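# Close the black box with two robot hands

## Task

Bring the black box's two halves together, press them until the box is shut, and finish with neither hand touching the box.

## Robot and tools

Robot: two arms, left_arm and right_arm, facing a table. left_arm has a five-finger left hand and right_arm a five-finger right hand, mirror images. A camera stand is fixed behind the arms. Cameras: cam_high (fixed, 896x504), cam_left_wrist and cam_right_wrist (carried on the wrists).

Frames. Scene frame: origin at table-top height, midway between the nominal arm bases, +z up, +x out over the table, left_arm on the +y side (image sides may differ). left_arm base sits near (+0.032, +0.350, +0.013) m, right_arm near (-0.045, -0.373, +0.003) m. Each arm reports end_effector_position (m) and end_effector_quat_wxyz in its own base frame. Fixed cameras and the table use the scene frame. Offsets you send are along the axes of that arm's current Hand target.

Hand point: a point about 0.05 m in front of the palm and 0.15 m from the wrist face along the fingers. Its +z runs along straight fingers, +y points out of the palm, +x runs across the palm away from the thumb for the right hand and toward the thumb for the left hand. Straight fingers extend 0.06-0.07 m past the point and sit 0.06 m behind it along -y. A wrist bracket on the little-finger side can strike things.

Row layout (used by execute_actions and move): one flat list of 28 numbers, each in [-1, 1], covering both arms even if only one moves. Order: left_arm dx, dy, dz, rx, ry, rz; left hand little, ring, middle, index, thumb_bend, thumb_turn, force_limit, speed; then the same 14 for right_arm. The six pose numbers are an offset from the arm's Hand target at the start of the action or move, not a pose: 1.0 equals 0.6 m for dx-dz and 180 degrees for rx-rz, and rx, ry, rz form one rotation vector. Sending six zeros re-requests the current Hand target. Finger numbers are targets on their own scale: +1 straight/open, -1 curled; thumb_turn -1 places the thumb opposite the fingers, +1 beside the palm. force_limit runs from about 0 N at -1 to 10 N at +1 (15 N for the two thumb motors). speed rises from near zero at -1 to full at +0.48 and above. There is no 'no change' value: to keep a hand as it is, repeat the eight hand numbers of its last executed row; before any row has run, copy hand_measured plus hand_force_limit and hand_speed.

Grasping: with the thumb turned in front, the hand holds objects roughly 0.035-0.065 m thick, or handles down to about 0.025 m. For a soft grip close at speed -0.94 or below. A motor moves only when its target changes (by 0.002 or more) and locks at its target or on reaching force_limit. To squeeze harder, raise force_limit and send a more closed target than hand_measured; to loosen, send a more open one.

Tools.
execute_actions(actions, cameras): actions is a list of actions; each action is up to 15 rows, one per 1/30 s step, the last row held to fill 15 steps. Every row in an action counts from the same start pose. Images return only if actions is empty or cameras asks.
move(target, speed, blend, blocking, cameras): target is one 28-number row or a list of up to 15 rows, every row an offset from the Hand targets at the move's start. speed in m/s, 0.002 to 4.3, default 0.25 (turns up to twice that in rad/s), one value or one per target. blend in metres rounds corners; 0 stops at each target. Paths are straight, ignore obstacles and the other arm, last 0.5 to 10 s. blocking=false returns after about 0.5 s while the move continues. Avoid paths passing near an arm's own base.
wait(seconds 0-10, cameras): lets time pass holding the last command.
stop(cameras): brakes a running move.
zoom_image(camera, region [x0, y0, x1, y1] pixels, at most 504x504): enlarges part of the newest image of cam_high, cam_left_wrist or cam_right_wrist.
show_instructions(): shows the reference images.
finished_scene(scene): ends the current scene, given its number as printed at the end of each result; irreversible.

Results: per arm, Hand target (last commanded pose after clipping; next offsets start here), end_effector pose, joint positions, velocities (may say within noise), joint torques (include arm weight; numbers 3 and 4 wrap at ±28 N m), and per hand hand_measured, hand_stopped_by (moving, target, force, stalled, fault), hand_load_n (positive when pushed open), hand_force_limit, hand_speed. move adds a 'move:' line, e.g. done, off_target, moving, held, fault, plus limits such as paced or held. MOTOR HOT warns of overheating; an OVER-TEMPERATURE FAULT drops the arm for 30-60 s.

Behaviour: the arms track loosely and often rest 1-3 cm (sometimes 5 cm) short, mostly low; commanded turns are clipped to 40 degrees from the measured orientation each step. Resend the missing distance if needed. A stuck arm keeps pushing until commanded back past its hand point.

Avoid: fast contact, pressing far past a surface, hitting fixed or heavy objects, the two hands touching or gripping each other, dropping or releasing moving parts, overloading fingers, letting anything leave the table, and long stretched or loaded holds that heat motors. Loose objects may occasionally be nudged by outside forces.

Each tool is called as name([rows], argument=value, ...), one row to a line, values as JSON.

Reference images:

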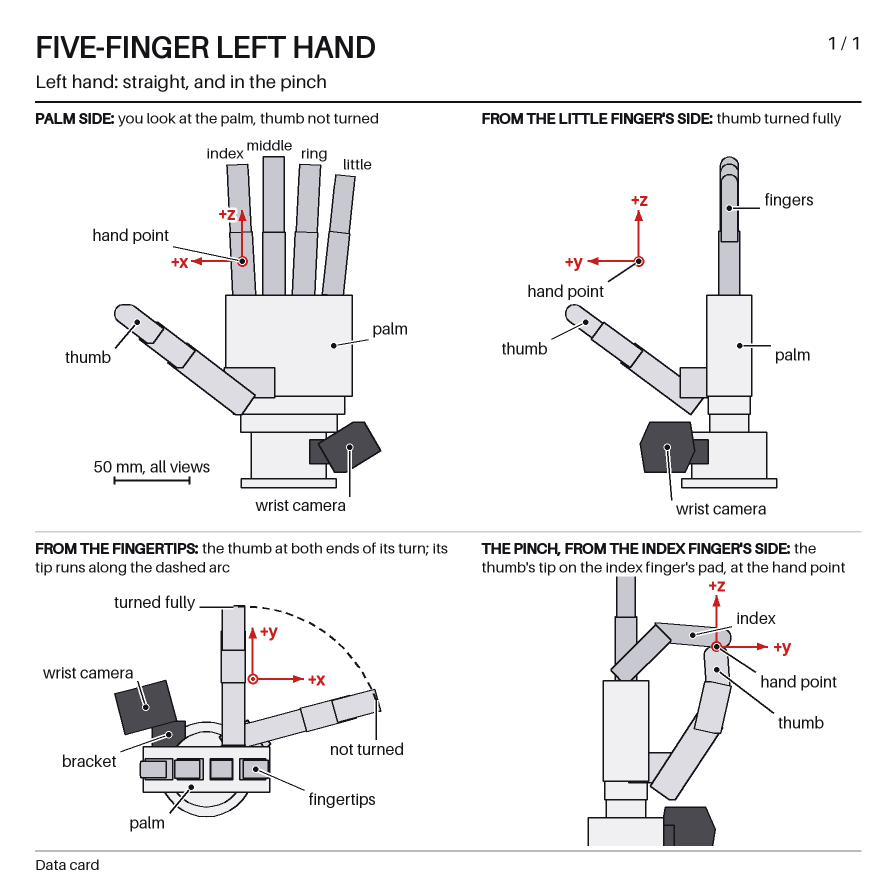

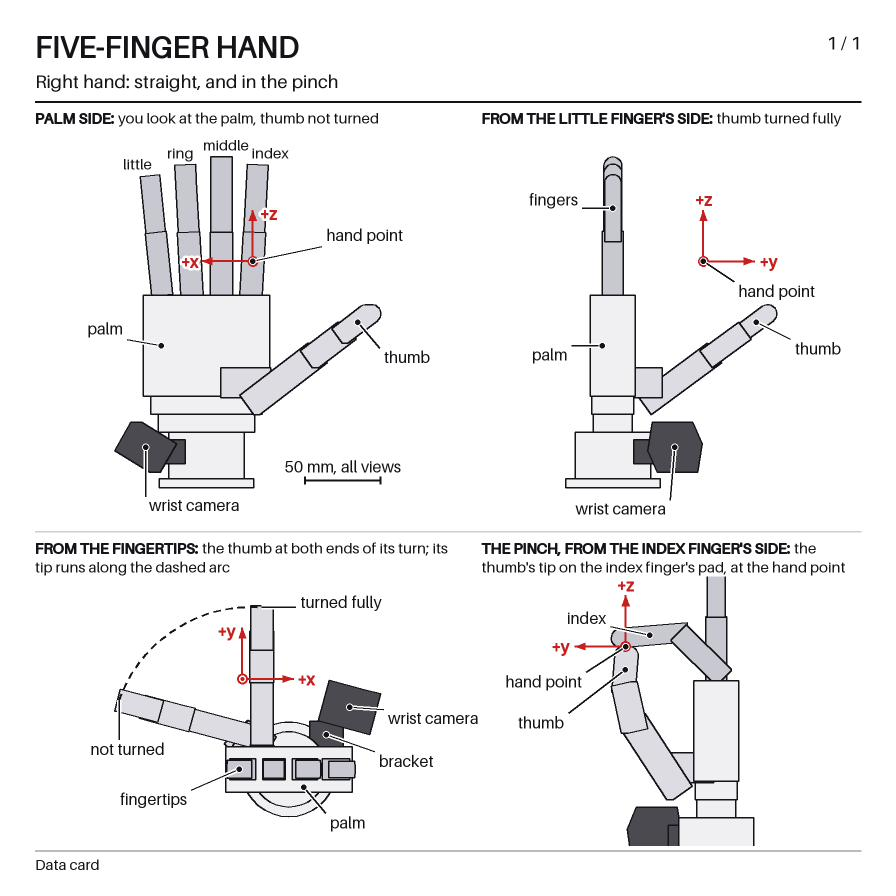

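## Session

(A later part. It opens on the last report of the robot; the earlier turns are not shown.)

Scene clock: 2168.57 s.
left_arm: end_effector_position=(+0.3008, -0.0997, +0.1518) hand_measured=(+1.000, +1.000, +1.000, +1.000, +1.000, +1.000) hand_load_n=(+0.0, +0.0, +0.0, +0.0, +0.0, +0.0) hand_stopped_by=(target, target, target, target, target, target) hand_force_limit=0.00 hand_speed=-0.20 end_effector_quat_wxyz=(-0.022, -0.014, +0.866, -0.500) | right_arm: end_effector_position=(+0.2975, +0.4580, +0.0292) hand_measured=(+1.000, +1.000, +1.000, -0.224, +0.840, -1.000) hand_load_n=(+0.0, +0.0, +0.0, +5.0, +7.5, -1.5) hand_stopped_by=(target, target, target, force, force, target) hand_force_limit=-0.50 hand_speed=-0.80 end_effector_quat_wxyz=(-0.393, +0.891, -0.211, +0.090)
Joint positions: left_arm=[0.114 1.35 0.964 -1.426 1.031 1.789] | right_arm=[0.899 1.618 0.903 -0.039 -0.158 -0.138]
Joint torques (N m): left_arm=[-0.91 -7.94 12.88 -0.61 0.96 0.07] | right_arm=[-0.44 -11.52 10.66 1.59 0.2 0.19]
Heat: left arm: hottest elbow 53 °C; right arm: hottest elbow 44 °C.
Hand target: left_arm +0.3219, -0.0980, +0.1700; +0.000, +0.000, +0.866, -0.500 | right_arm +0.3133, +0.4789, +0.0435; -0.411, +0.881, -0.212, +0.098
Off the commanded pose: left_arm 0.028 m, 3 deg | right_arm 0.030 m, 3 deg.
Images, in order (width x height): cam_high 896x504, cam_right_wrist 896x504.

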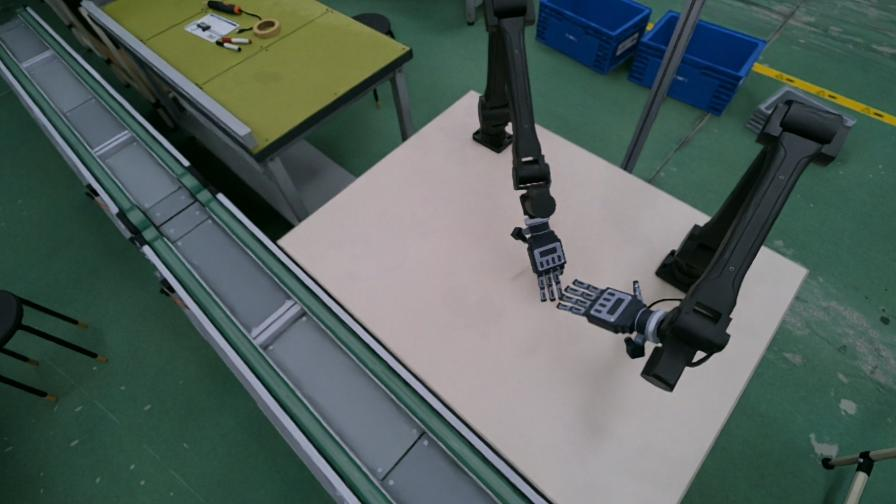

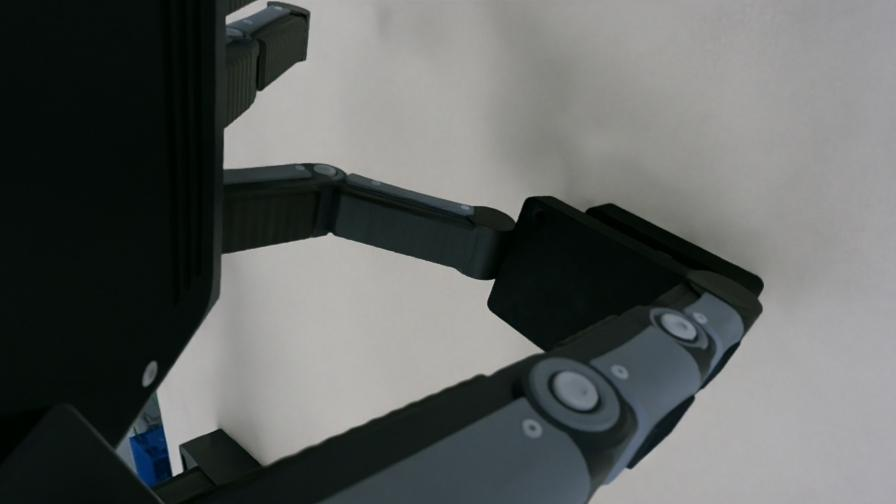

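move([
  [0,0,0,0,0,0,1,1,1,1,1,1,0,-0.2,0.0018,0.0161,-0.0303,0,0.0227,0.0204,1,1,1,-0.55,0.8,-1,-0.5,-0.8],
  [0,0,0,0,0,0,1,1,1,1,1,1,0,-0.2,0.0018,0.0076,-0.0084,0,0.0227,0.0204,1,1,1,-0.55,0.8,-1,-0.5,-0.8],
], speed=0.06, cameras=["cam_right_wrist", "cam_left_wrist"])

zoom_image(camera="cam_right_wrist", region=[450, 150, 800, 350])

Scene clock: 2274.77 s.
left_arm: end_effector_position=(+0.3008, -0.0997, +0.1518) hand_measured=(+1.000, +1.000, +1.000, +1.000, +1.000, +1.000) hand_load_n=(+0.0, +0.0, +0.0, +0.0, +0.0, +0.0) hand_stopped_by=(target, target, target, target, target, target) hand_force_limit=0.00 hand_speed=-0.20 end_effector_quat_wxyz=(-0.022, -0.014, +0.866, -0.500) | right_arm: end_effector_position=(+0.3001, +0.4539, +0.0279) hand_measured=(+1.000, +1.000, +1.000, -0.224, +0.840, -1.000) hand_load_n=(+0.0, +0.0, -0.5, +5.0, +7.5, -1.5) hand_stopped_by=(target, target, target, force, force, target) hand_force_limit=-0.50 hand_speed=-0.80 end_effector_quat_wxyz=(-0.385, +0.881, -0.254, +0.109)
Joint positions: left_arm=[0.114 1.35 0.964 -1.426 1.031 1.789] | right_arm=[0.912 1.607 0.886 -0.029 -0.075 -0.066]
Joint torques (N m): left_arm=[-0.85 -7.94 12.94 -0.75 0.95 0.06] | right_arm=[-0.5 -12.45 9.61 1.77 0.26 0.2]
Heat: left arm: hottest elbow 53 °C; right arm: hottest elbow 47 °C.
Hand target: left_arm +0.3219, -0.0980, +0.1700; +0.000, +0.000, +0.866, -0.500 | right_arm +0.3112, +0.4723, +0.0432; -0.406, +0.870, -0.254, +0.116
Off the commanded pose: left_arm 0.028 m, 3 deg | right_arm 0.026 m, 3 deg.
move: off_target (left_arm, right_arm)
Images, in order (width x height): cam_left_wrist 896x504, cam_right_wrist 896x504.

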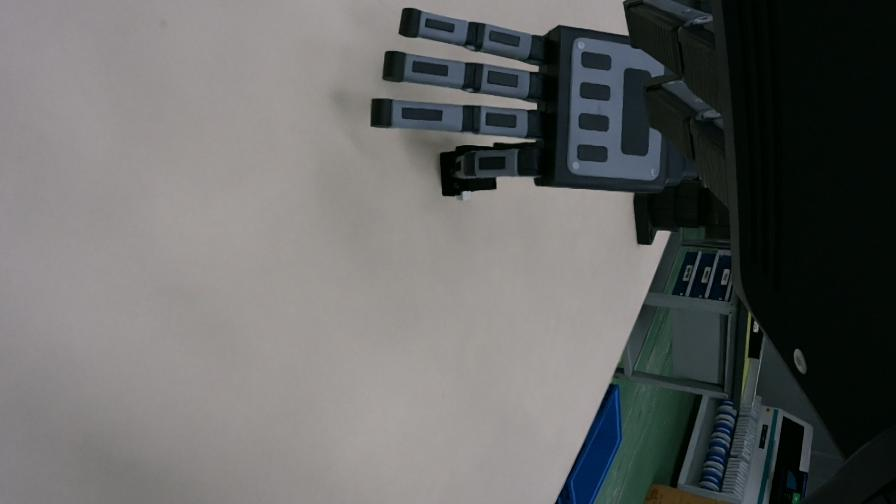

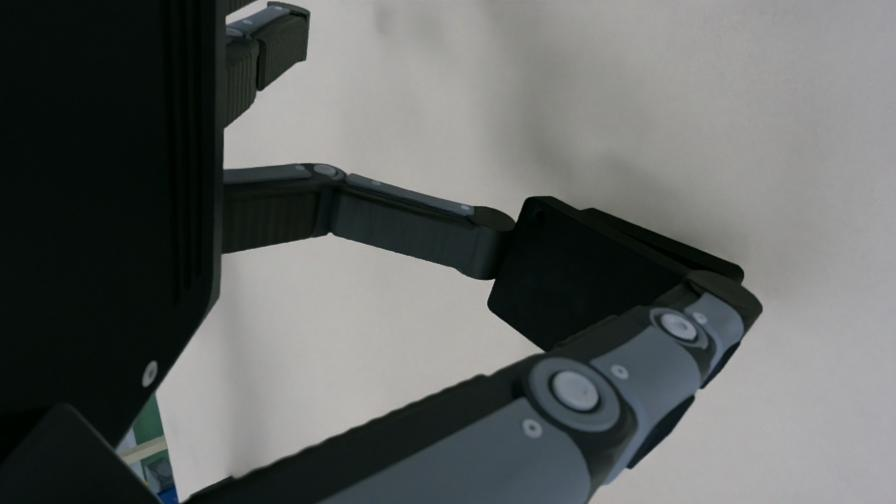

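Scaled by 1.440 from the camera's 896x504 image, which has a finer 1280x720 frame.

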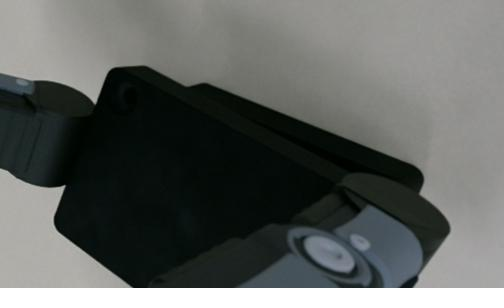

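move([
  [0,0,0,0,0,0,1,1,1,1,1,1,0,-0.2,-0.0022,0.0161,-0.0303,0,0,0,1,1,1,-0.55,0.8,-1,-0.5,-0.8],
  [0,0,0,0,0,0,1,1,1,1,1,1,0,-0.2,-0.0022,0.0080,-0.0090,0,0,0,1,1,1,-0.55,0.8,-1,-0.5,-0.8],
], speed=0.06, cameras=["cam_right_wrist", "cam_left_wrist"])

zoom_image(camera="cam_right_wrist", region=[450, 150, 800, 350])

Scene clock: 2297.33 s.
left_arm: end_effector_position=(+0.3008, -0.0997, +0.1518) hand_measured=(+1.000, +1.000, +1.000, +1.000, +1.000, +1.000) hand_load_n=(+0.0, -0.5, +0.0, +0.0, +0.0, +0.0) hand_stopped_by=(target, target, target, target, target, target) hand_force_limit=0.00 hand_speed=-0.20 end_effector_quat_wxyz=(-0.022, -0.014, +0.866, -0.500) | right_arm: end_effector_position=(+0.2950, +0.4484, +0.0279) hand_measured=(+1.000, +1.000, +1.000, -0.224, +0.840, -1.000) hand_load_n=(+0.0, +0.0, +0.0, +5.0, +7.0, -2.0) hand_stopped_by=(target, target, target, force, force, target) hand_force_limit=-0.50 hand_speed=-0.80 end_effector_quat_wxyz=(-0.385, +0.880, -0.254, +0.109)
Joint positions: left_arm=[0.114 1.35 0.964 -1.426 1.031 1.789] | right_arm=[0.913 1.59 0.865 -0.024 -0.074 -0.065]
Joint torques (N m): left_arm=[-0.85 -8 12.92 -0.66 0.97 0.07] | right_arm=[-0.03 -11.81 9.62 1.77 0.23 0.22]
Heat: left arm: hottest elbow 53 °C; right arm: hottest elbow 46 °C.
Hand target: left_arm +0.3219, -0.0980, +0.1700; +0.000, +0.000, +0.866, -0.500 | right_arm +0.3061, +0.4669, +0.0430; -0.406, +0.870, -0.255, +0.116
Off the commanded pose: left_arm 0.028 m, 3 deg | right_arm 0.026 m, 3 deg.
move: off_target (left_arm, right_arm)
Images, in order (width x height): cam_left_wrist 896x504, cam_right_wrist 896x504.

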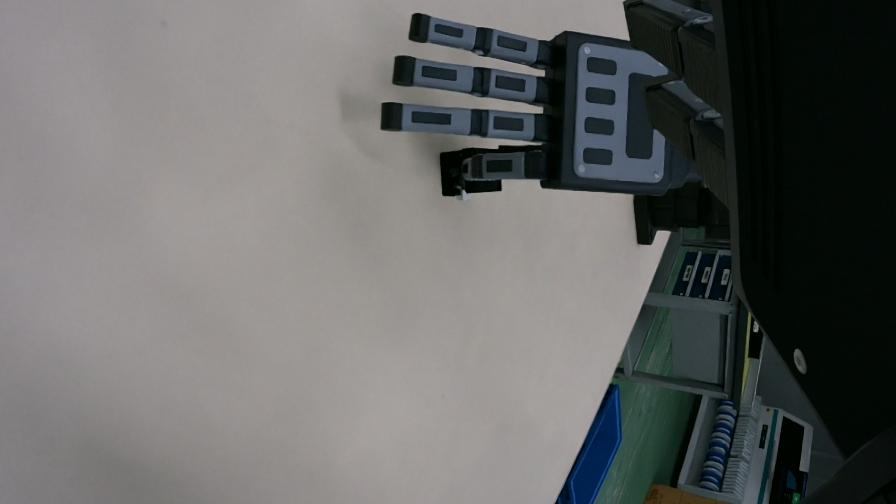

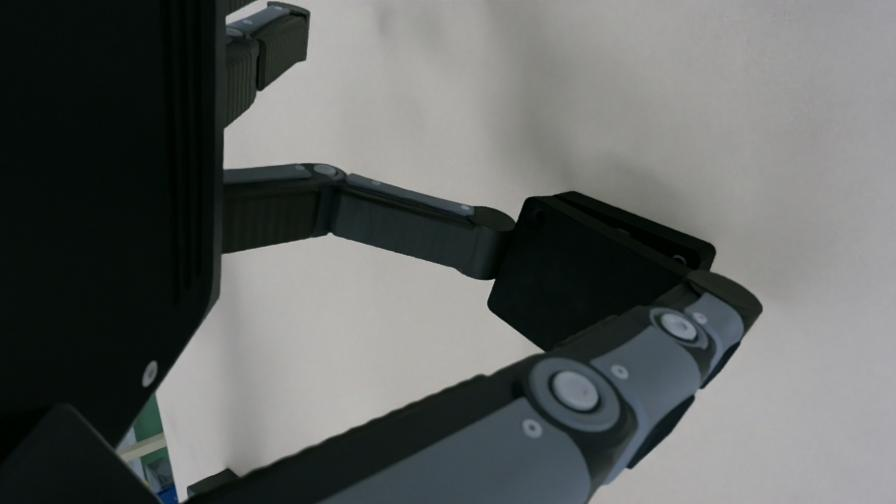

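Scaled by 1.440 from the camera's 896x504 image, which has a finer 1280x720 frame.

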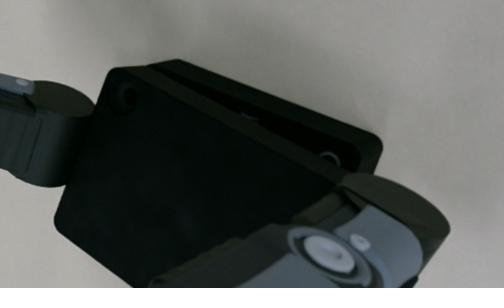

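move(target=[0,0,0,0,0,0,1,1,1,1,1,1,0,-0.2,0.0003,0.0054,0.0102,0,0,0,1,1,1,-0.55,0.8,-1,-0.5,-0.8], speed=0.04, cameras=["cam_right_wrist", "cam_left_wrist"])

zoom_image(camera="cam_right_wrist", region=[450, 150, 800, 350])

zoom_image(camera="cam_left_wrist", region=[432, 134, 512, 214])

Scene clock: 2326.33 s.
left_arm: end_effector_position=(+0.3008, -0.0997, +0.1518) hand_measured=(+1.000, +1.000, +1.000, +1.000, +1.000, +1.000) hand_load_n=(+0.0, +0.0, +0.0, +0.0, +0.0, +0.0) hand_stopped_by=(target, target, target, target, target, target) hand_force_limit=0.00 hand_speed=-0.20 end_effector_quat_wxyz=(-0.022, -0.014, +0.866, -0.500) | right_arm: end_effector_position=(+0.2969, +0.4507, +0.0258) hand_measured=(+1.000, +1.000, +1.000, -0.224, +0.840, -1.000) hand_load_n=(+0.0, +0.0, +0.0, +5.0, +7.5, -1.5) hand_stopped_by=(target, target, target, force, force, target) hand_force_limit=-0.50 hand_speed=-0.80 end_effector_quat_wxyz=(-0.389, +0.879, -0.253, +0.111)
Joint positions: left_arm=[0.114 1.35 0.964 -1.426 1.031 1.789] | right_arm=[0.913 1.599 0.865 -0.006 -0.073 -0.065]
Joint torques (N m): left_arm=[-0.85 -7.65 12.93 -0.66 0.97 0.07] | right_arm=[-0.56 -11.4 9.57 1.77 0.24 0.2]
Heat: left arm: hottest elbow 53 °C; right arm: hottest elbow 46 °C.
Hand target: left_arm +0.3219, -0.0980, +0.1700; +0.000, +0.000, +0.866, -0.500 | right_arm +0.3077, +0.4690, +0.0366; -0.406, +0.870, -0.255, +0.116
Off the commanded pose: left_arm 0.028 m, 3 deg | right_arm 0.024 m, 2 deg.
move: off_target (left_arm, right_arm)
Images, in order (width x height): cam_left_wrist 896x504, cam_right_wrist 896x504.

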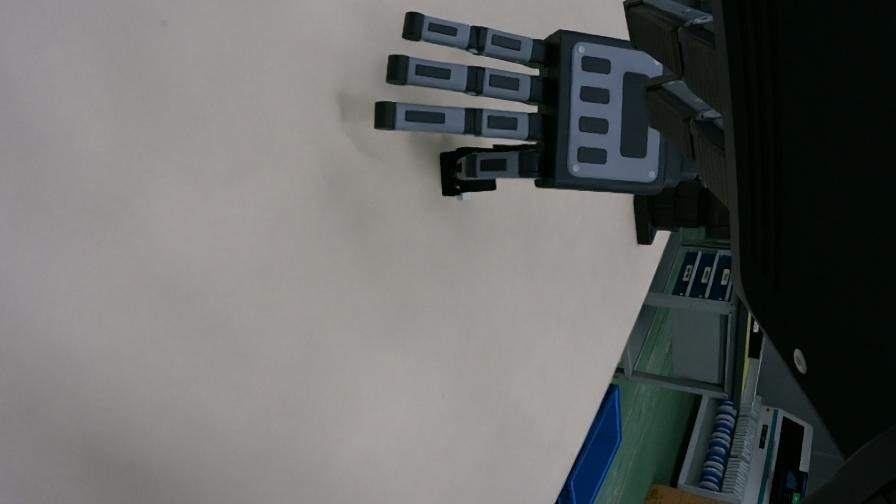

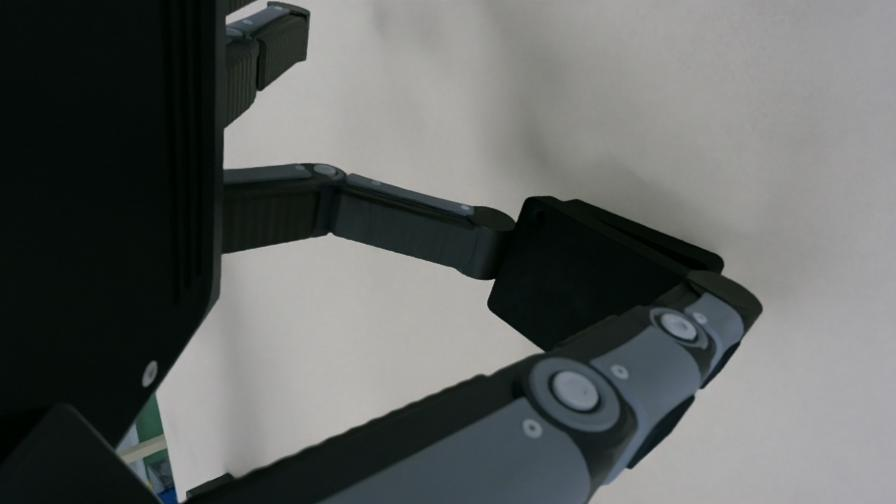

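Scaled by 1.440 from the camera's 896x504 image, which has a finer 1280x720 frame.

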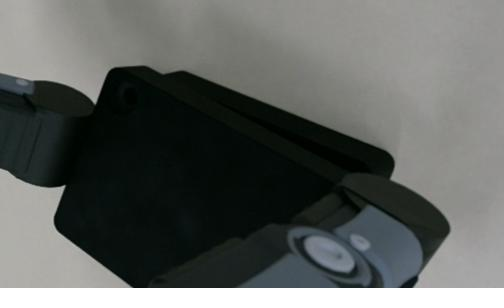

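Scaled by 6.300 from the camera's 896x504 image, which has a finer 1280x720 frame.

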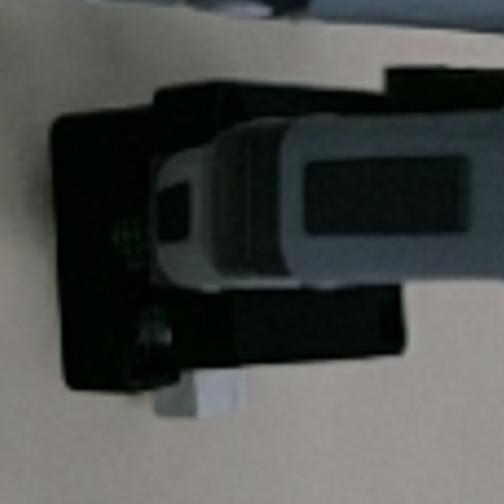

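move([
  [0,0,0,0,0,0,1,1,1,1,1,1,0,-0.2,0.02,-0.006,-0.0054,0,0,0,1,1,1,-0.55,0.8,-1,-0.5,-0.8],
  [0,0,0,0,0,0,1,1,1,1,1,1,0,-0.2,-0.0028,0.0031,0.0028,0,0,0,1,1,1,-0.55,0.8,-1,-0.5,-0.8],
], speed=0.06, cameras=["cam_right_wrist", "cam_left_wrist"])

zoom_image(camera="cam_right_wrist", region=[450, 150, 800, 350])

zoom_image(camera="cam_left_wrist", region=[432, 134, 512, 214])

Scene clock: 2368.93 s.
left_arm: end_effector_position=(+0.3008, -0.0997, +0.1518) hand_measured=(+1.000, +1.000, +1.000, +1.000, +1.000, +1.000) hand_load_n=(+0.0, +0.0, +0.0, +0.0, +0.0, +0.0) hand_stopped_by=(target, target, target, target, target, target) hand_force_limit=0.00 hand_speed=-0.20 end_effector_quat_wxyz=(-0.022, -0.014, +0.866, -0.500) | right_arm: end_effector_position=(+0.2959, +0.4529, +0.0246) hand_measured=(+1.000, +1.000, +1.000, -0.224, +0.840, -1.000) hand_load_n=(+0.0, +0.0, +0.0, +5.0, +7.5, -1.5) hand_stopped_by=(target, target, target, force, force, target) hand_force_limit=-0.50 hand_speed=-0.80 end_effector_quat_wxyz=(-0.390, +0.879, -0.252, +0.111)
Joint positions: left_arm=[0.114 1.35 0.964 -1.426 1.031 1.789] | right_arm=[0.918 1.604 0.865 0.001 -0.071 -0.062]
Joint torques (N m): left_arm=[-0.97 -7.59 12.96 -0.55 0.96 0.07] | right_arm=[-0.03 -11.4 9.36 1.87 0.22 0.2]
Heat: left arm: hottest elbow 53 °C; right arm: hottest elbow 46 °C.
Hand target: left_arm +0.3219, -0.0980, +0.1700; +0.000, +0.000, +0.866, -0.500 | right_arm +0.3063, +0.4701, +0.0341; -0.406, +0.870, -0.254, +0.116
Off the commanded pose: left_arm 0.028 m, 3 deg | right_arm 0.022 m, 2 deg.
move: off_target (left_arm, right_arm)
Images, in order (width x height): cam_left_wrist 896x504, cam_right_wrist 896x504.

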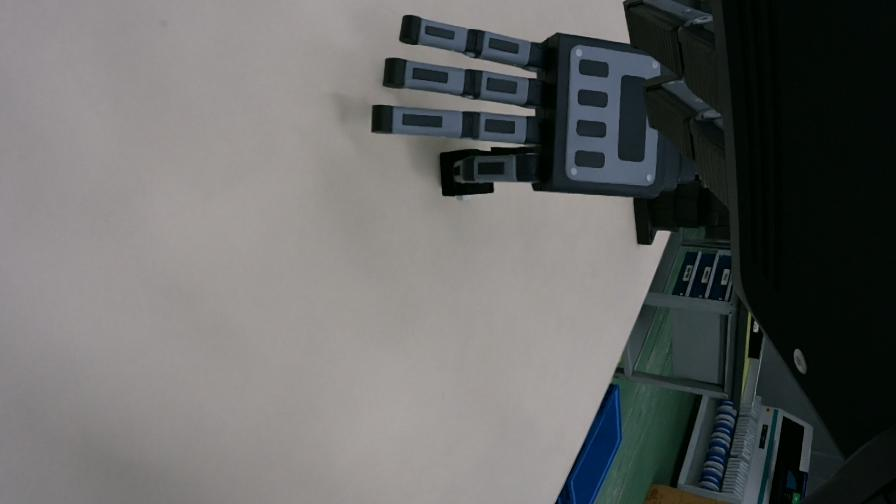

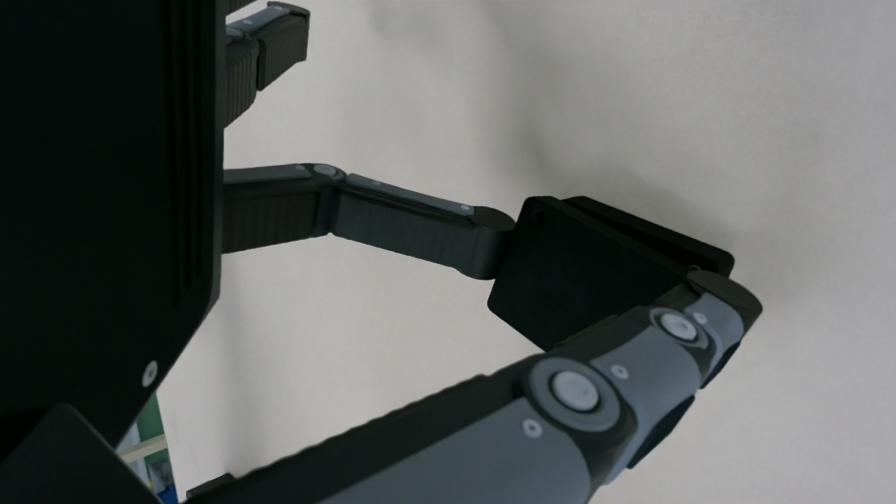

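Scaled by 1.440 from the camera's 896x504 image, which has a finer 1280x720 frame.

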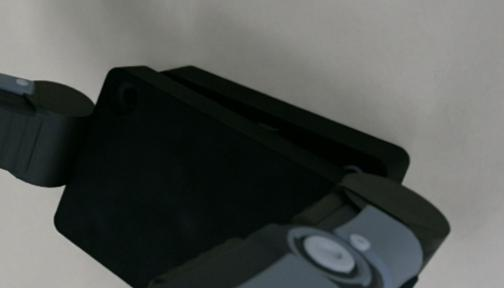

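Scaled by 6.300 from the camera's 896x504 image, which has a finer 1280x720 frame.

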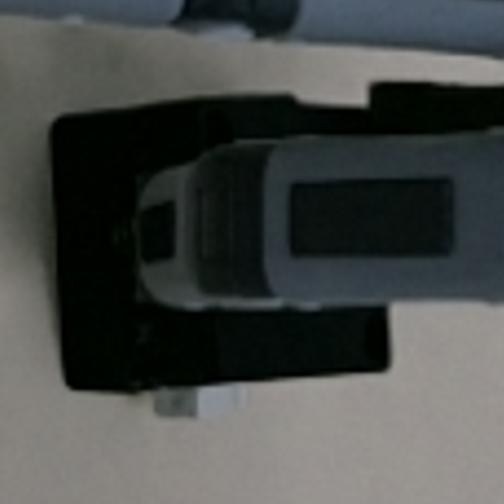

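move(target=[0,0,0,0,0,0,1,1,1,1,1,1,0,-0.2,0,0.0067,0.0044,0,0,0,1,1,1,-0.55,0.8,-1,-0.5,-0.8], speed=0.04, cameras=["cam_right_wrist", "cam_left_wrist"])

zoom_image(camera="cam_right_wrist", region=[450, 150, 800, 350])

zoom_image(camera="cam_left_wrist", region=[432, 134, 512, 214])

Scene clock: 2382.77 s.
left_arm: end_effector_position=(+0.3008, -0.0997, +0.1518) hand_measured=(+1.000, +1.000, +1.000, +1.000, +1.000, +1.000) hand_load_n=(+0.0, +0.0, +0.0, -0.5, +0.0, -0.5) hand_stopped_by=(target, target, target, target, target, target) hand_force_limit=0.00 hand_speed=-0.20 end_effector_quat_wxyz=(-0.022, -0.014, +0.866, -0.500) | right_arm: end_effector_position=(+0.2972, +0.4546, +0.0220) hand_measured=(+1.000, +1.000, +1.000, -0.224, +0.840, -1.000) hand_load_n=(+0.0, +0.0, +0.0, +5.0, +7.5, -1.5) hand_stopped_by=(target, target, target, force, force, target) hand_force_limit=-0.50 hand_speed=-0.80 end_effector_quat_wxyz=(-0.392, +0.878, -0.252, +0.112)
Joint positions: left_arm=[0.114 1.35 0.964 -1.426 1.031 1.789] | right_arm=[0.918 1.613 0.865 0.015 -0.071 -0.062]
Joint torques (N m): left_arm=[-0.97 -7.53 12.89 -0.68 0.97 0.08] | right_arm=[0.03 -11.58 8.94 1.72 0.22 0.22]
Heat: left arm: hottest elbow 53 °C; right arm: hottest elbow 46 °C.
Hand target: left_arm +0.3219, -0.0980, +0.1700; +0.000, +0.000, +0.866, -0.500 | right_arm +0.3060, +0.4696, +0.0293; -0.406, +0.870, -0.254, +0.116
Off the commanded pose: left_arm 0.028 m, 3 deg | right_arm 0.019 m, 2 deg.
move: off_target (left_arm, right_arm)
Images, in order (width x height): cam_left_wrist 896x504, cam_right_wrist 896x504.

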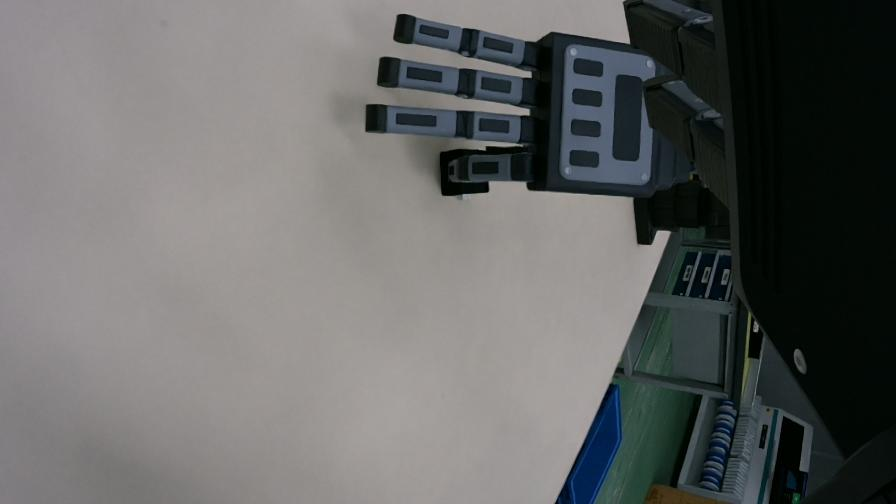

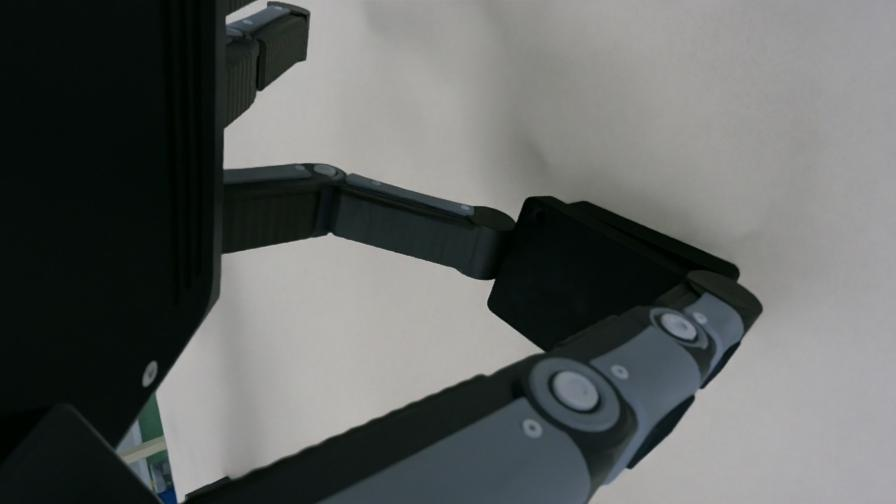

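Scaled by 1.440 from the camera's 896x504 image, which has a finer 1280x720 frame.

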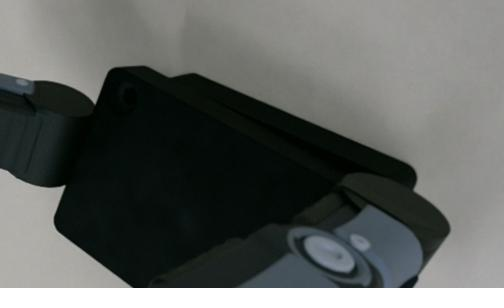

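Scaled by 6.300 from the camera's 896x504 image, which has a finer 1280x720 frame.

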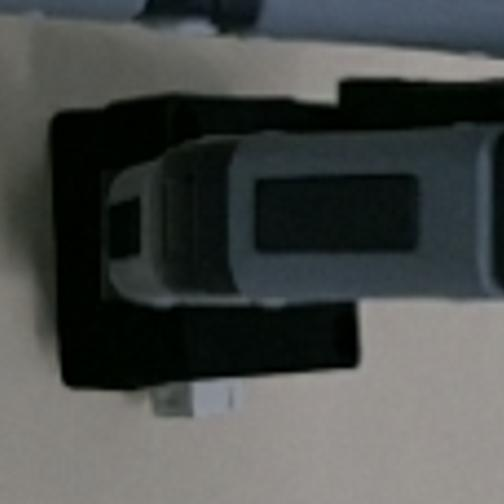

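move(target=[0,0,0,0,0,0,1,1,1,1,1,1,0,-0.2,0,0,0,0,0,0,1,1,1,-0.05,0.97,-1,-0.5,-0.8], speed=0.04, cameras=["cam_right_wrist", "cam_left_wrist"])

zoom_image(camera="cam_right_wrist", region=[450, 150, 800, 350])

zoom_image(camera="cam_left_wrist", region=[432, 134, 512, 214])

Scene clock: 2405.83 s.
left_arm: end_effector_position=(+0.3008, -0.0997, +0.1518) hand_measured=(+1.000, +1.000, +1.000, +1.000, +1.000, +1.000) hand_load_n=(+0.0, +0.0, +0.0, +0.0, +0.0, +0.0) hand_stopped_by=(target, target, target, target, target, target) hand_force_limit=0.00 hand_speed=-0.20 end_effector_quat_wxyz=(-0.022, -0.014, +0.866, -0.500) | right_arm: end_effector_position=(+0.2972, +0.4546, +0.0220) hand_measured=(+1.000, +1.000, +1.000, -0.050, +0.970, -1.000) hand_load_n=(+0.0, +0.0, -0.5, +0.0, +0.0, +0.0) hand_stopped_by=(target, target, target, target, target, target) hand_force_limit=-0.50 hand_speed=-0.80 end_effector_quat_wxyz=(-0.392, +0.878, -0.252, +0.112)
Joint positions: left_arm=[0.114 1.35 0.964 -1.426 1.031 1.789] | right_arm=[0.918 1.613 0.865 0.015 -0.071 -0.062]
Joint torques (N m): left_arm=[-1.08 -7.47 12.94 -0.64 0.95 0.07] | right_arm=[-0.44 -11.4 8.96 1.76 0.21 0.21]
Heat: left arm: hottest elbow 53 °C; right arm: hottest elbow 45 °C.
Hand target: left_arm +0.3219, -0.0980, +0.1700; +0.000, +0.000, +0.866, -0.500 | right_arm +0.3059, +0.4696, +0.0293; -0.406, +0.870, -0.255, +0.116
Off the commanded pose: left_arm 0.028 m, 3 deg | right_arm 0.019 m, 2 deg.
move: off_target (left_arm, right_arm)
Images, in order (width x height): cam_left_wrist 896x504, cam_right_wrist 896x504.

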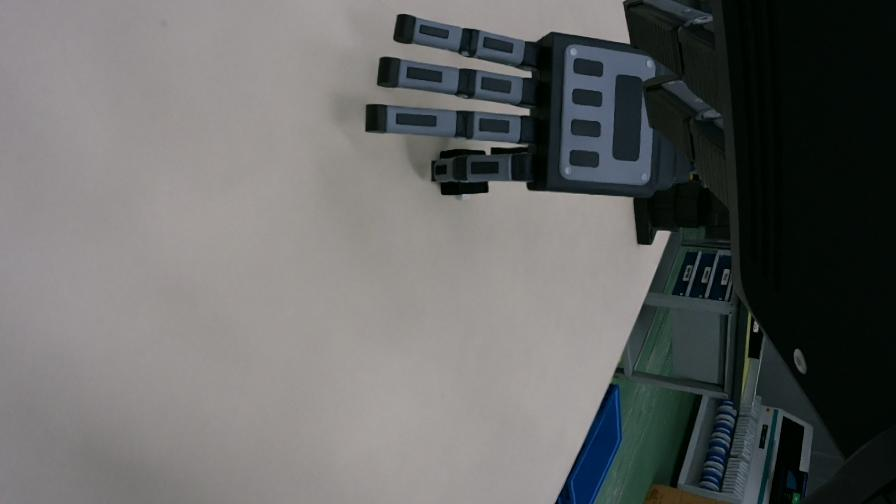

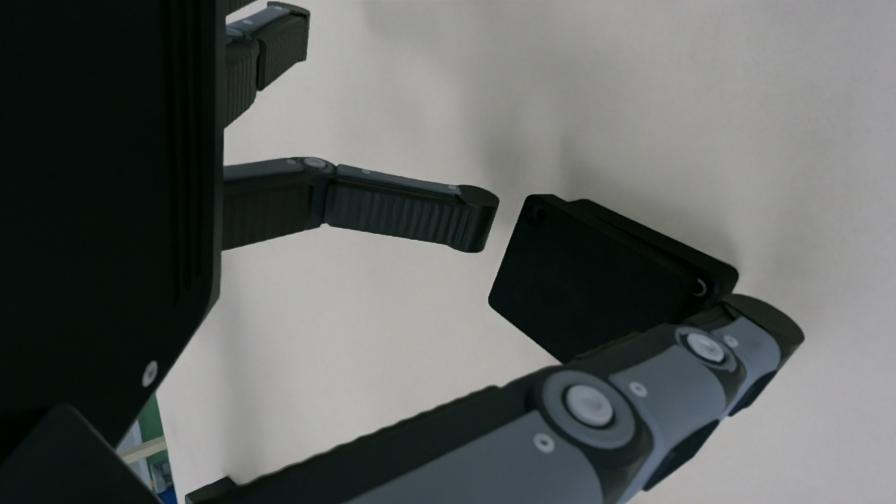

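Scaled by 1.440 from the camera's 896x504 image, which has a finer 1280x720 frame.

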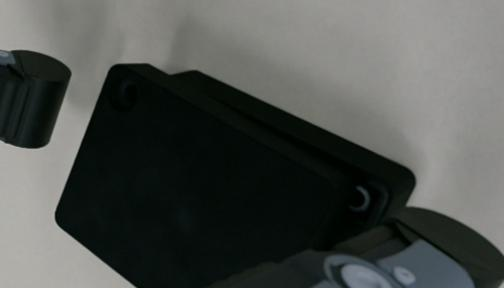

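Scaled by 6.300 from the camera's 896x504 image, which has a finer 1280x720 frame.

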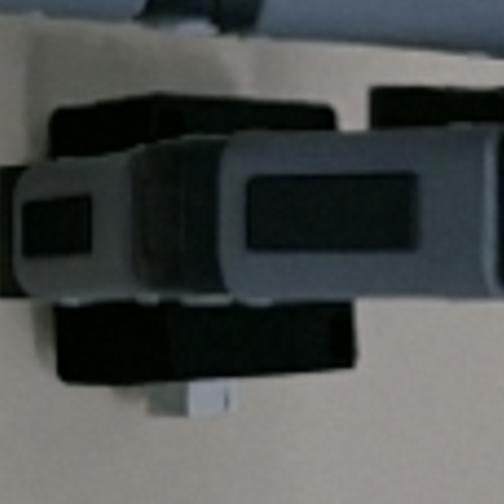

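move(target=[0,0,0,0,0,0,1,1,1,1,1,1,0,-0.2,0.0,0.0075,0.0045,0,0,0,1,1,1,-0.05,0.97,-1,-0.5,-0.8], speed=0.04, cameras=["cam_right_wrist", "cam_left_wrist"])

zoom_image(camera="cam_left_wrist", region=[422, 134, 502, 214])

Scene clock: 2434.90 s.
left_arm: end_effector_position=(+0.3008, -0.0997, +0.1518) hand_measured=(+1.000, +1.000, +1.000, +1.000, +1.000, +1.000) hand_load_n=(+0.0, -0.5, -0.5, -0.5, +0.0, +0.0) hand_stopped_by=(target, target, target, target, target, target) hand_force_limit=0.00 hand_speed=-0.20 end_effector_quat_wxyz=(-0.022, -0.014, +0.866, -0.500) | right_arm: end_effector_position=(+0.2989, +0.4568, +0.0205) hand_measured=(+1.000, +1.000, +1.000, -0.050, +0.970, -1.000) hand_load_n=(+0.0, +0.0, +0.0, +0.0, +0.0, +0.0) hand_stopped_by=(target, target, target, target, target, target) hand_force_limit=-0.50 hand_speed=-0.80 end_effector_quat_wxyz=(-0.396, +0.876, -0.252, +0.113)
Joint positions: left_arm=[0.114 1.35 0.964 -1.426 1.031 1.789] | right_arm=[0.918 1.621 0.865 0.031 -0.071 -0.062]
Joint torques (N m): left_arm=[-1.14 -7.06 12.97 -0.59 0.94 0.1] | right_arm=[-0.26 -11.81 8.38 1.81 0.24 0.22]
Heat: left arm: hottest elbow 53 °C; right arm: hottest elbow 45 °C.
Hand target: left_arm +0.3219, -0.0980, +0.1700; +0.000, +0.000, +0.866, -0.500 | right_arm +0.3055, +0.4689, +0.0242; -0.406, +0.870, -0.255, +0.116
Off the commanded pose: left_arm 0.028 m, 3 deg | right_arm 0.014 m, 1 deg.
move: off_target (left_arm, right_arm)
Images, in order (width x height): cam_left_wrist 896x504, cam_right_wrist 896x504.

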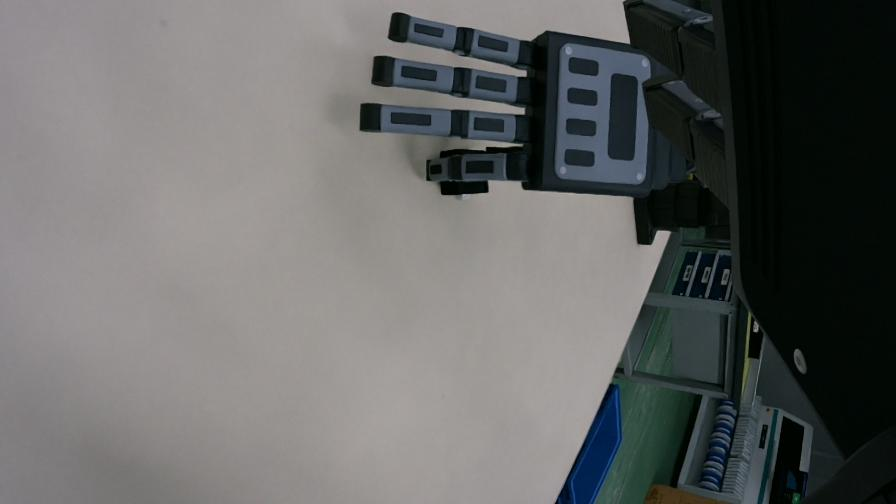

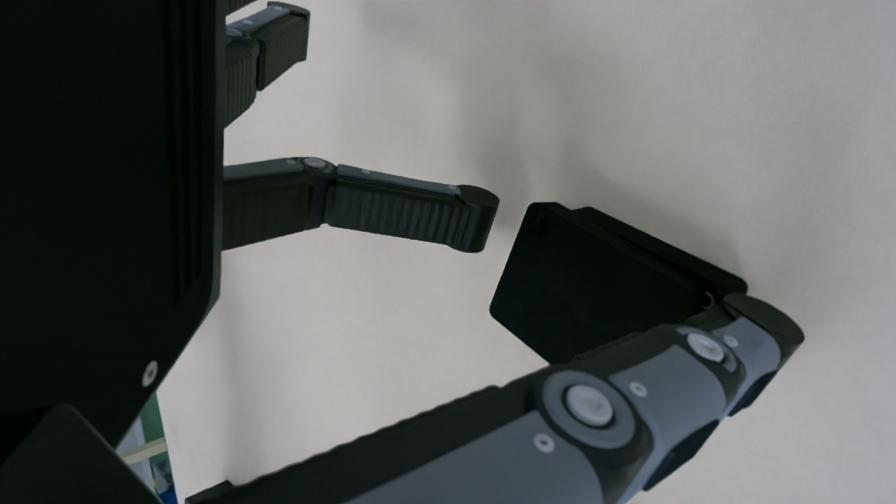

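Scaled by 6.300 from the camera's 896x504 image, which has a finer 1280x720 frame.

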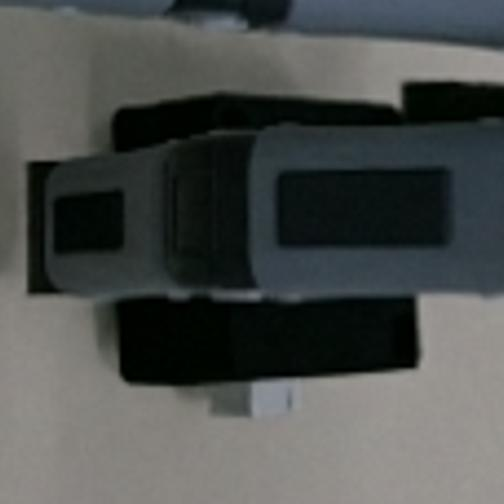

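move(target=[0,0,0,0,0,0,1,1,1,1,1,1,0,-0.2,0.0,0.0082,0.0008,0,0,0,1,1,1,-0.05,0.97,-1,-0.5,-0.8], speed=0.04, cameras=[])

Scene clock: 2441.93 s.
left_arm: end_effector_position=(+0.3008, -0.0997, +0.1518) hand_measured=(+1.000, +1.000, +1.000, +1.000, +1.000, +1.000) hand_load_n=(+0.0, +0.0, +0.0, +0.0, +0.0, +0.0) hand_stopped_by=(target, target, target, target, target, target) hand_force_limit=0.00 hand_speed=-0.20 end_effector_quat_wxyz=(-0.022, -0.014, +0.866, -0.500) | right_arm: end_effector_position=(+0.3006, +0.4591, +0.0219) hand_measured=(+1.000, +1.000, +1.000, -0.050, +0.970, -1.000) hand_load_n=(+0.0, +0.0, +0.0, +0.0, +0.0, +0.0) hand_stopped_by=(target, target, target, target, target, target) hand_force_limit=-0.50 hand_speed=-0.80 end_effector_quat_wxyz=(-0.401, +0.874, -0.251, +0.115)
Joint positions: left_arm=[0.114 1.35 0.964 -1.426 1.031 1.789] | right_arm=[0.918 1.622 0.865 0.045 -0.071 -0.062]
Joint torques (N m): left_arm=[-1.03 -7.82 12.97 -0.59 0.97 0.08] | right_arm=[-0.38 -11.34 7.53 1.8 0.23 0.23]
Heat: left arm: hottest elbow 53 °C; right arm: hottest elbow 45 °C.
Hand target: left_arm +0.3219, -0.0980, +0.1700; +0.000, +0.000, +0.866, -0.500 | right_arm +0.3040, +0.4666, +0.0201; -0.406, +0.870, -0.255, +0.116
Off the commanded pose: left_arm 0.028 m, 3 deg | right_arm 0.008 m, 1 deg.
move: off_target (left_arm)
No camera images: "cameras" was empty.

wait(seconds=0, cameras=["cam_left_wrist", "cam_right_wrist"])

zoom_image(camera="cam_right_wrist", region=[450, 150, 850, 400])

zoom_image(camera="cam_left_wrist", region=[422, 134, 502, 214])

Scene clock: 2447.53 s.
left_arm: end_effector_position=(+0.3008, -0.0997, +0.1518) hand_measured=(+1.000, +1.000, +1.000, +1.000, +1.000, +1.000) hand_load_n=(+0.0, +0.0, +0.0, +0.0, +0.0, +0.0) hand_stopped_by=(target, target, target, target, target, target) hand_force_limit=0.00 hand_speed=-0.20 end_effector_quat_wxyz=(-0.022, -0.014, +0.866, -0.500) | right_arm: end_effector_position=(+0.3006, +0.4591, +0.0219) hand_measured=(+1.000, +1.000, +1.000, -0.050, +0.970, -1.000) hand_load_n=(+0.0, +0.0, +0.0, +0.0, +0.0, +0.0) hand_stopped_by=(target, target, target, target, target, target) hand_force_limit=-0.50 hand_speed=-0.80 end_effector_quat_wxyz=(-0.401, +0.874, -0.251, +0.115)
Joint positions: left_arm=[0.114 1.35 0.964 -1.426 1.031 1.789] | right_arm=[0.918 1.622 0.865 0.045 -0.071 -0.062]
Joint torques (N m): left_arm=[-1.38 -7.94 12.86 -0.59 0.97 0.08] | right_arm=[-0.09 -11.4 7.58 1.78 0.21 0.2]
Heat: left arm: hottest elbow 53 °C; right arm: hottest elbow 44 °C.
Hand target: left_arm +0.3219, -0.0980, +0.1700; +0.000, +0.000, +0.866, -0.500 | right_arm +0.3040, +0.4666, +0.0201; -0.406, +0.870, -0.255, +0.116
Off the commanded pose: left_arm 0.028 m, 3 deg | right_arm 0.008 m, 1 deg.
Images, in order (width x height): cam_left_wrist 896x504, cam_right_wrist 896x504.

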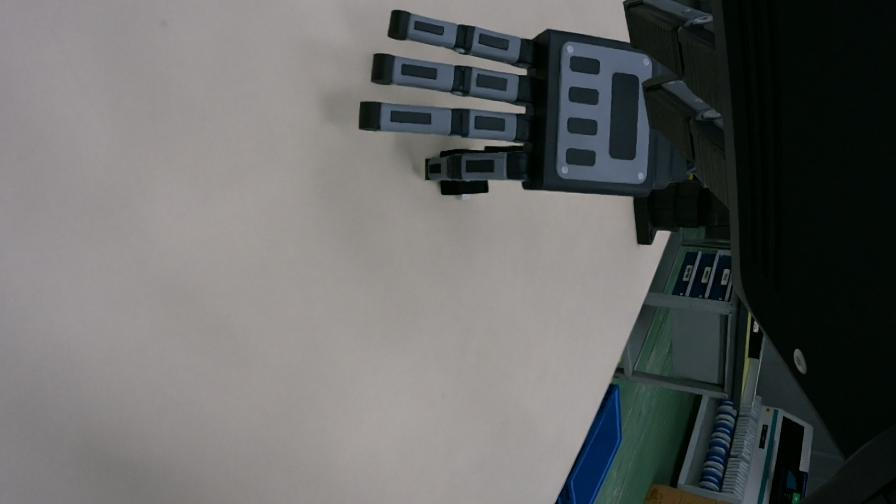

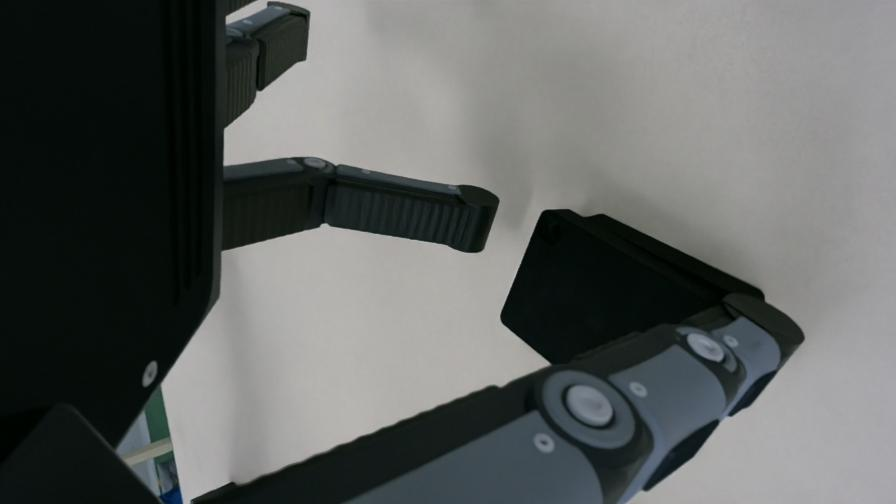

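Scaled by 1.260 from the camera's 896x504 image, which has a finer 1280x720 frame.

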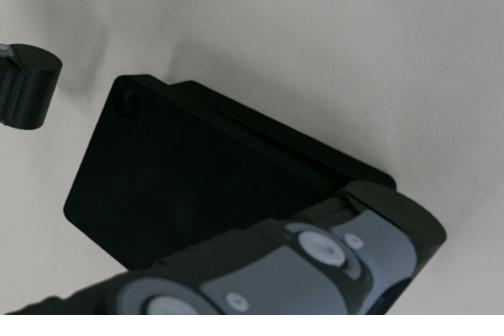

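Scaled by 6.300 from the camera's 896x504 image, which has a finer 1280x720 frame.

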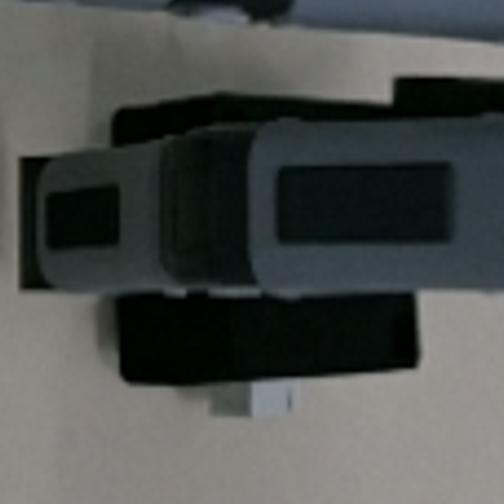

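move([
  [0,0,0,0,0,0,1,1,1,1,1,1,0,-0.2,0.0,-0.0186,-0.0167,0,0,0,1,1,1,0.05,1,-1,-0.5,-0.8],
  [0,0,0,0,0,0,1,1,1,1,1,1,0,-0.2,0.0,-0.0008,-0.0365,0,0,0,1,1,1,0.05,1,-1,-0.5,-0.8],
], speed=0.05, cameras=[])

Scene clock: 2462.47 s.
left_arm: end_effector_position=(+0.3008, -0.0997, +0.1518) hand_measured=(+1.000, +1.000, +1.000, +1.000, +1.000, +1.000) hand_load_n=(+0.0, -0.5, +0.0, -0.5, +0.0, +0.0) hand_stopped_by=(target, target, target, target, target, target) hand_force_limit=0.00 hand_speed=-0.20 end_effector_quat_wxyz=(-0.022, -0.014, +0.866, -0.500) | right_arm: end_effector_position=(+0.2928, +0.4488, +0.0185) hand_measured=(+1.000, +1.000, +1.000, +0.050, +1.000, -1.000) hand_load_n=(-0.5, +0.0, +0.0, +0.0, +0.0, +0.0) hand_stopped_by=(target, target, target, target, target, target) hand_force_limit=-0.50 hand_speed=-0.80 end_effector_quat_wxyz=(-0.393, +0.877, -0.252, +0.112)
Joint positions: left_arm=[0.114 1.35 0.964 -1.426 1.031 1.789] | right_arm=[0.918 1.604 0.839 0.035 -0.071 -0.062]
Joint torques (N m): left_arm=[-0.97 -7.82 12.92 -0.58 0.95 0.09] | right_arm=[-0.38 -14.74 7.1 0.91 0.12 0.19]
Heat: left arm: hottest elbow 53 °C; right arm: hottest elbow 43 °C.
Hand target: left_arm +0.3219, -0.0980, +0.1700; +0.000, +0.000, +0.866, -0.500 | right_arm +0.2952, +0.4527, +0.0345; -0.406, +0.870, -0.255, +0.116
Off the commanded pose: left_arm 0.028 m, 3 deg | right_arm 0.017 m, 2 deg.
move: off_target (left_arm, right_arm)
No camera images: "cameras" was empty.


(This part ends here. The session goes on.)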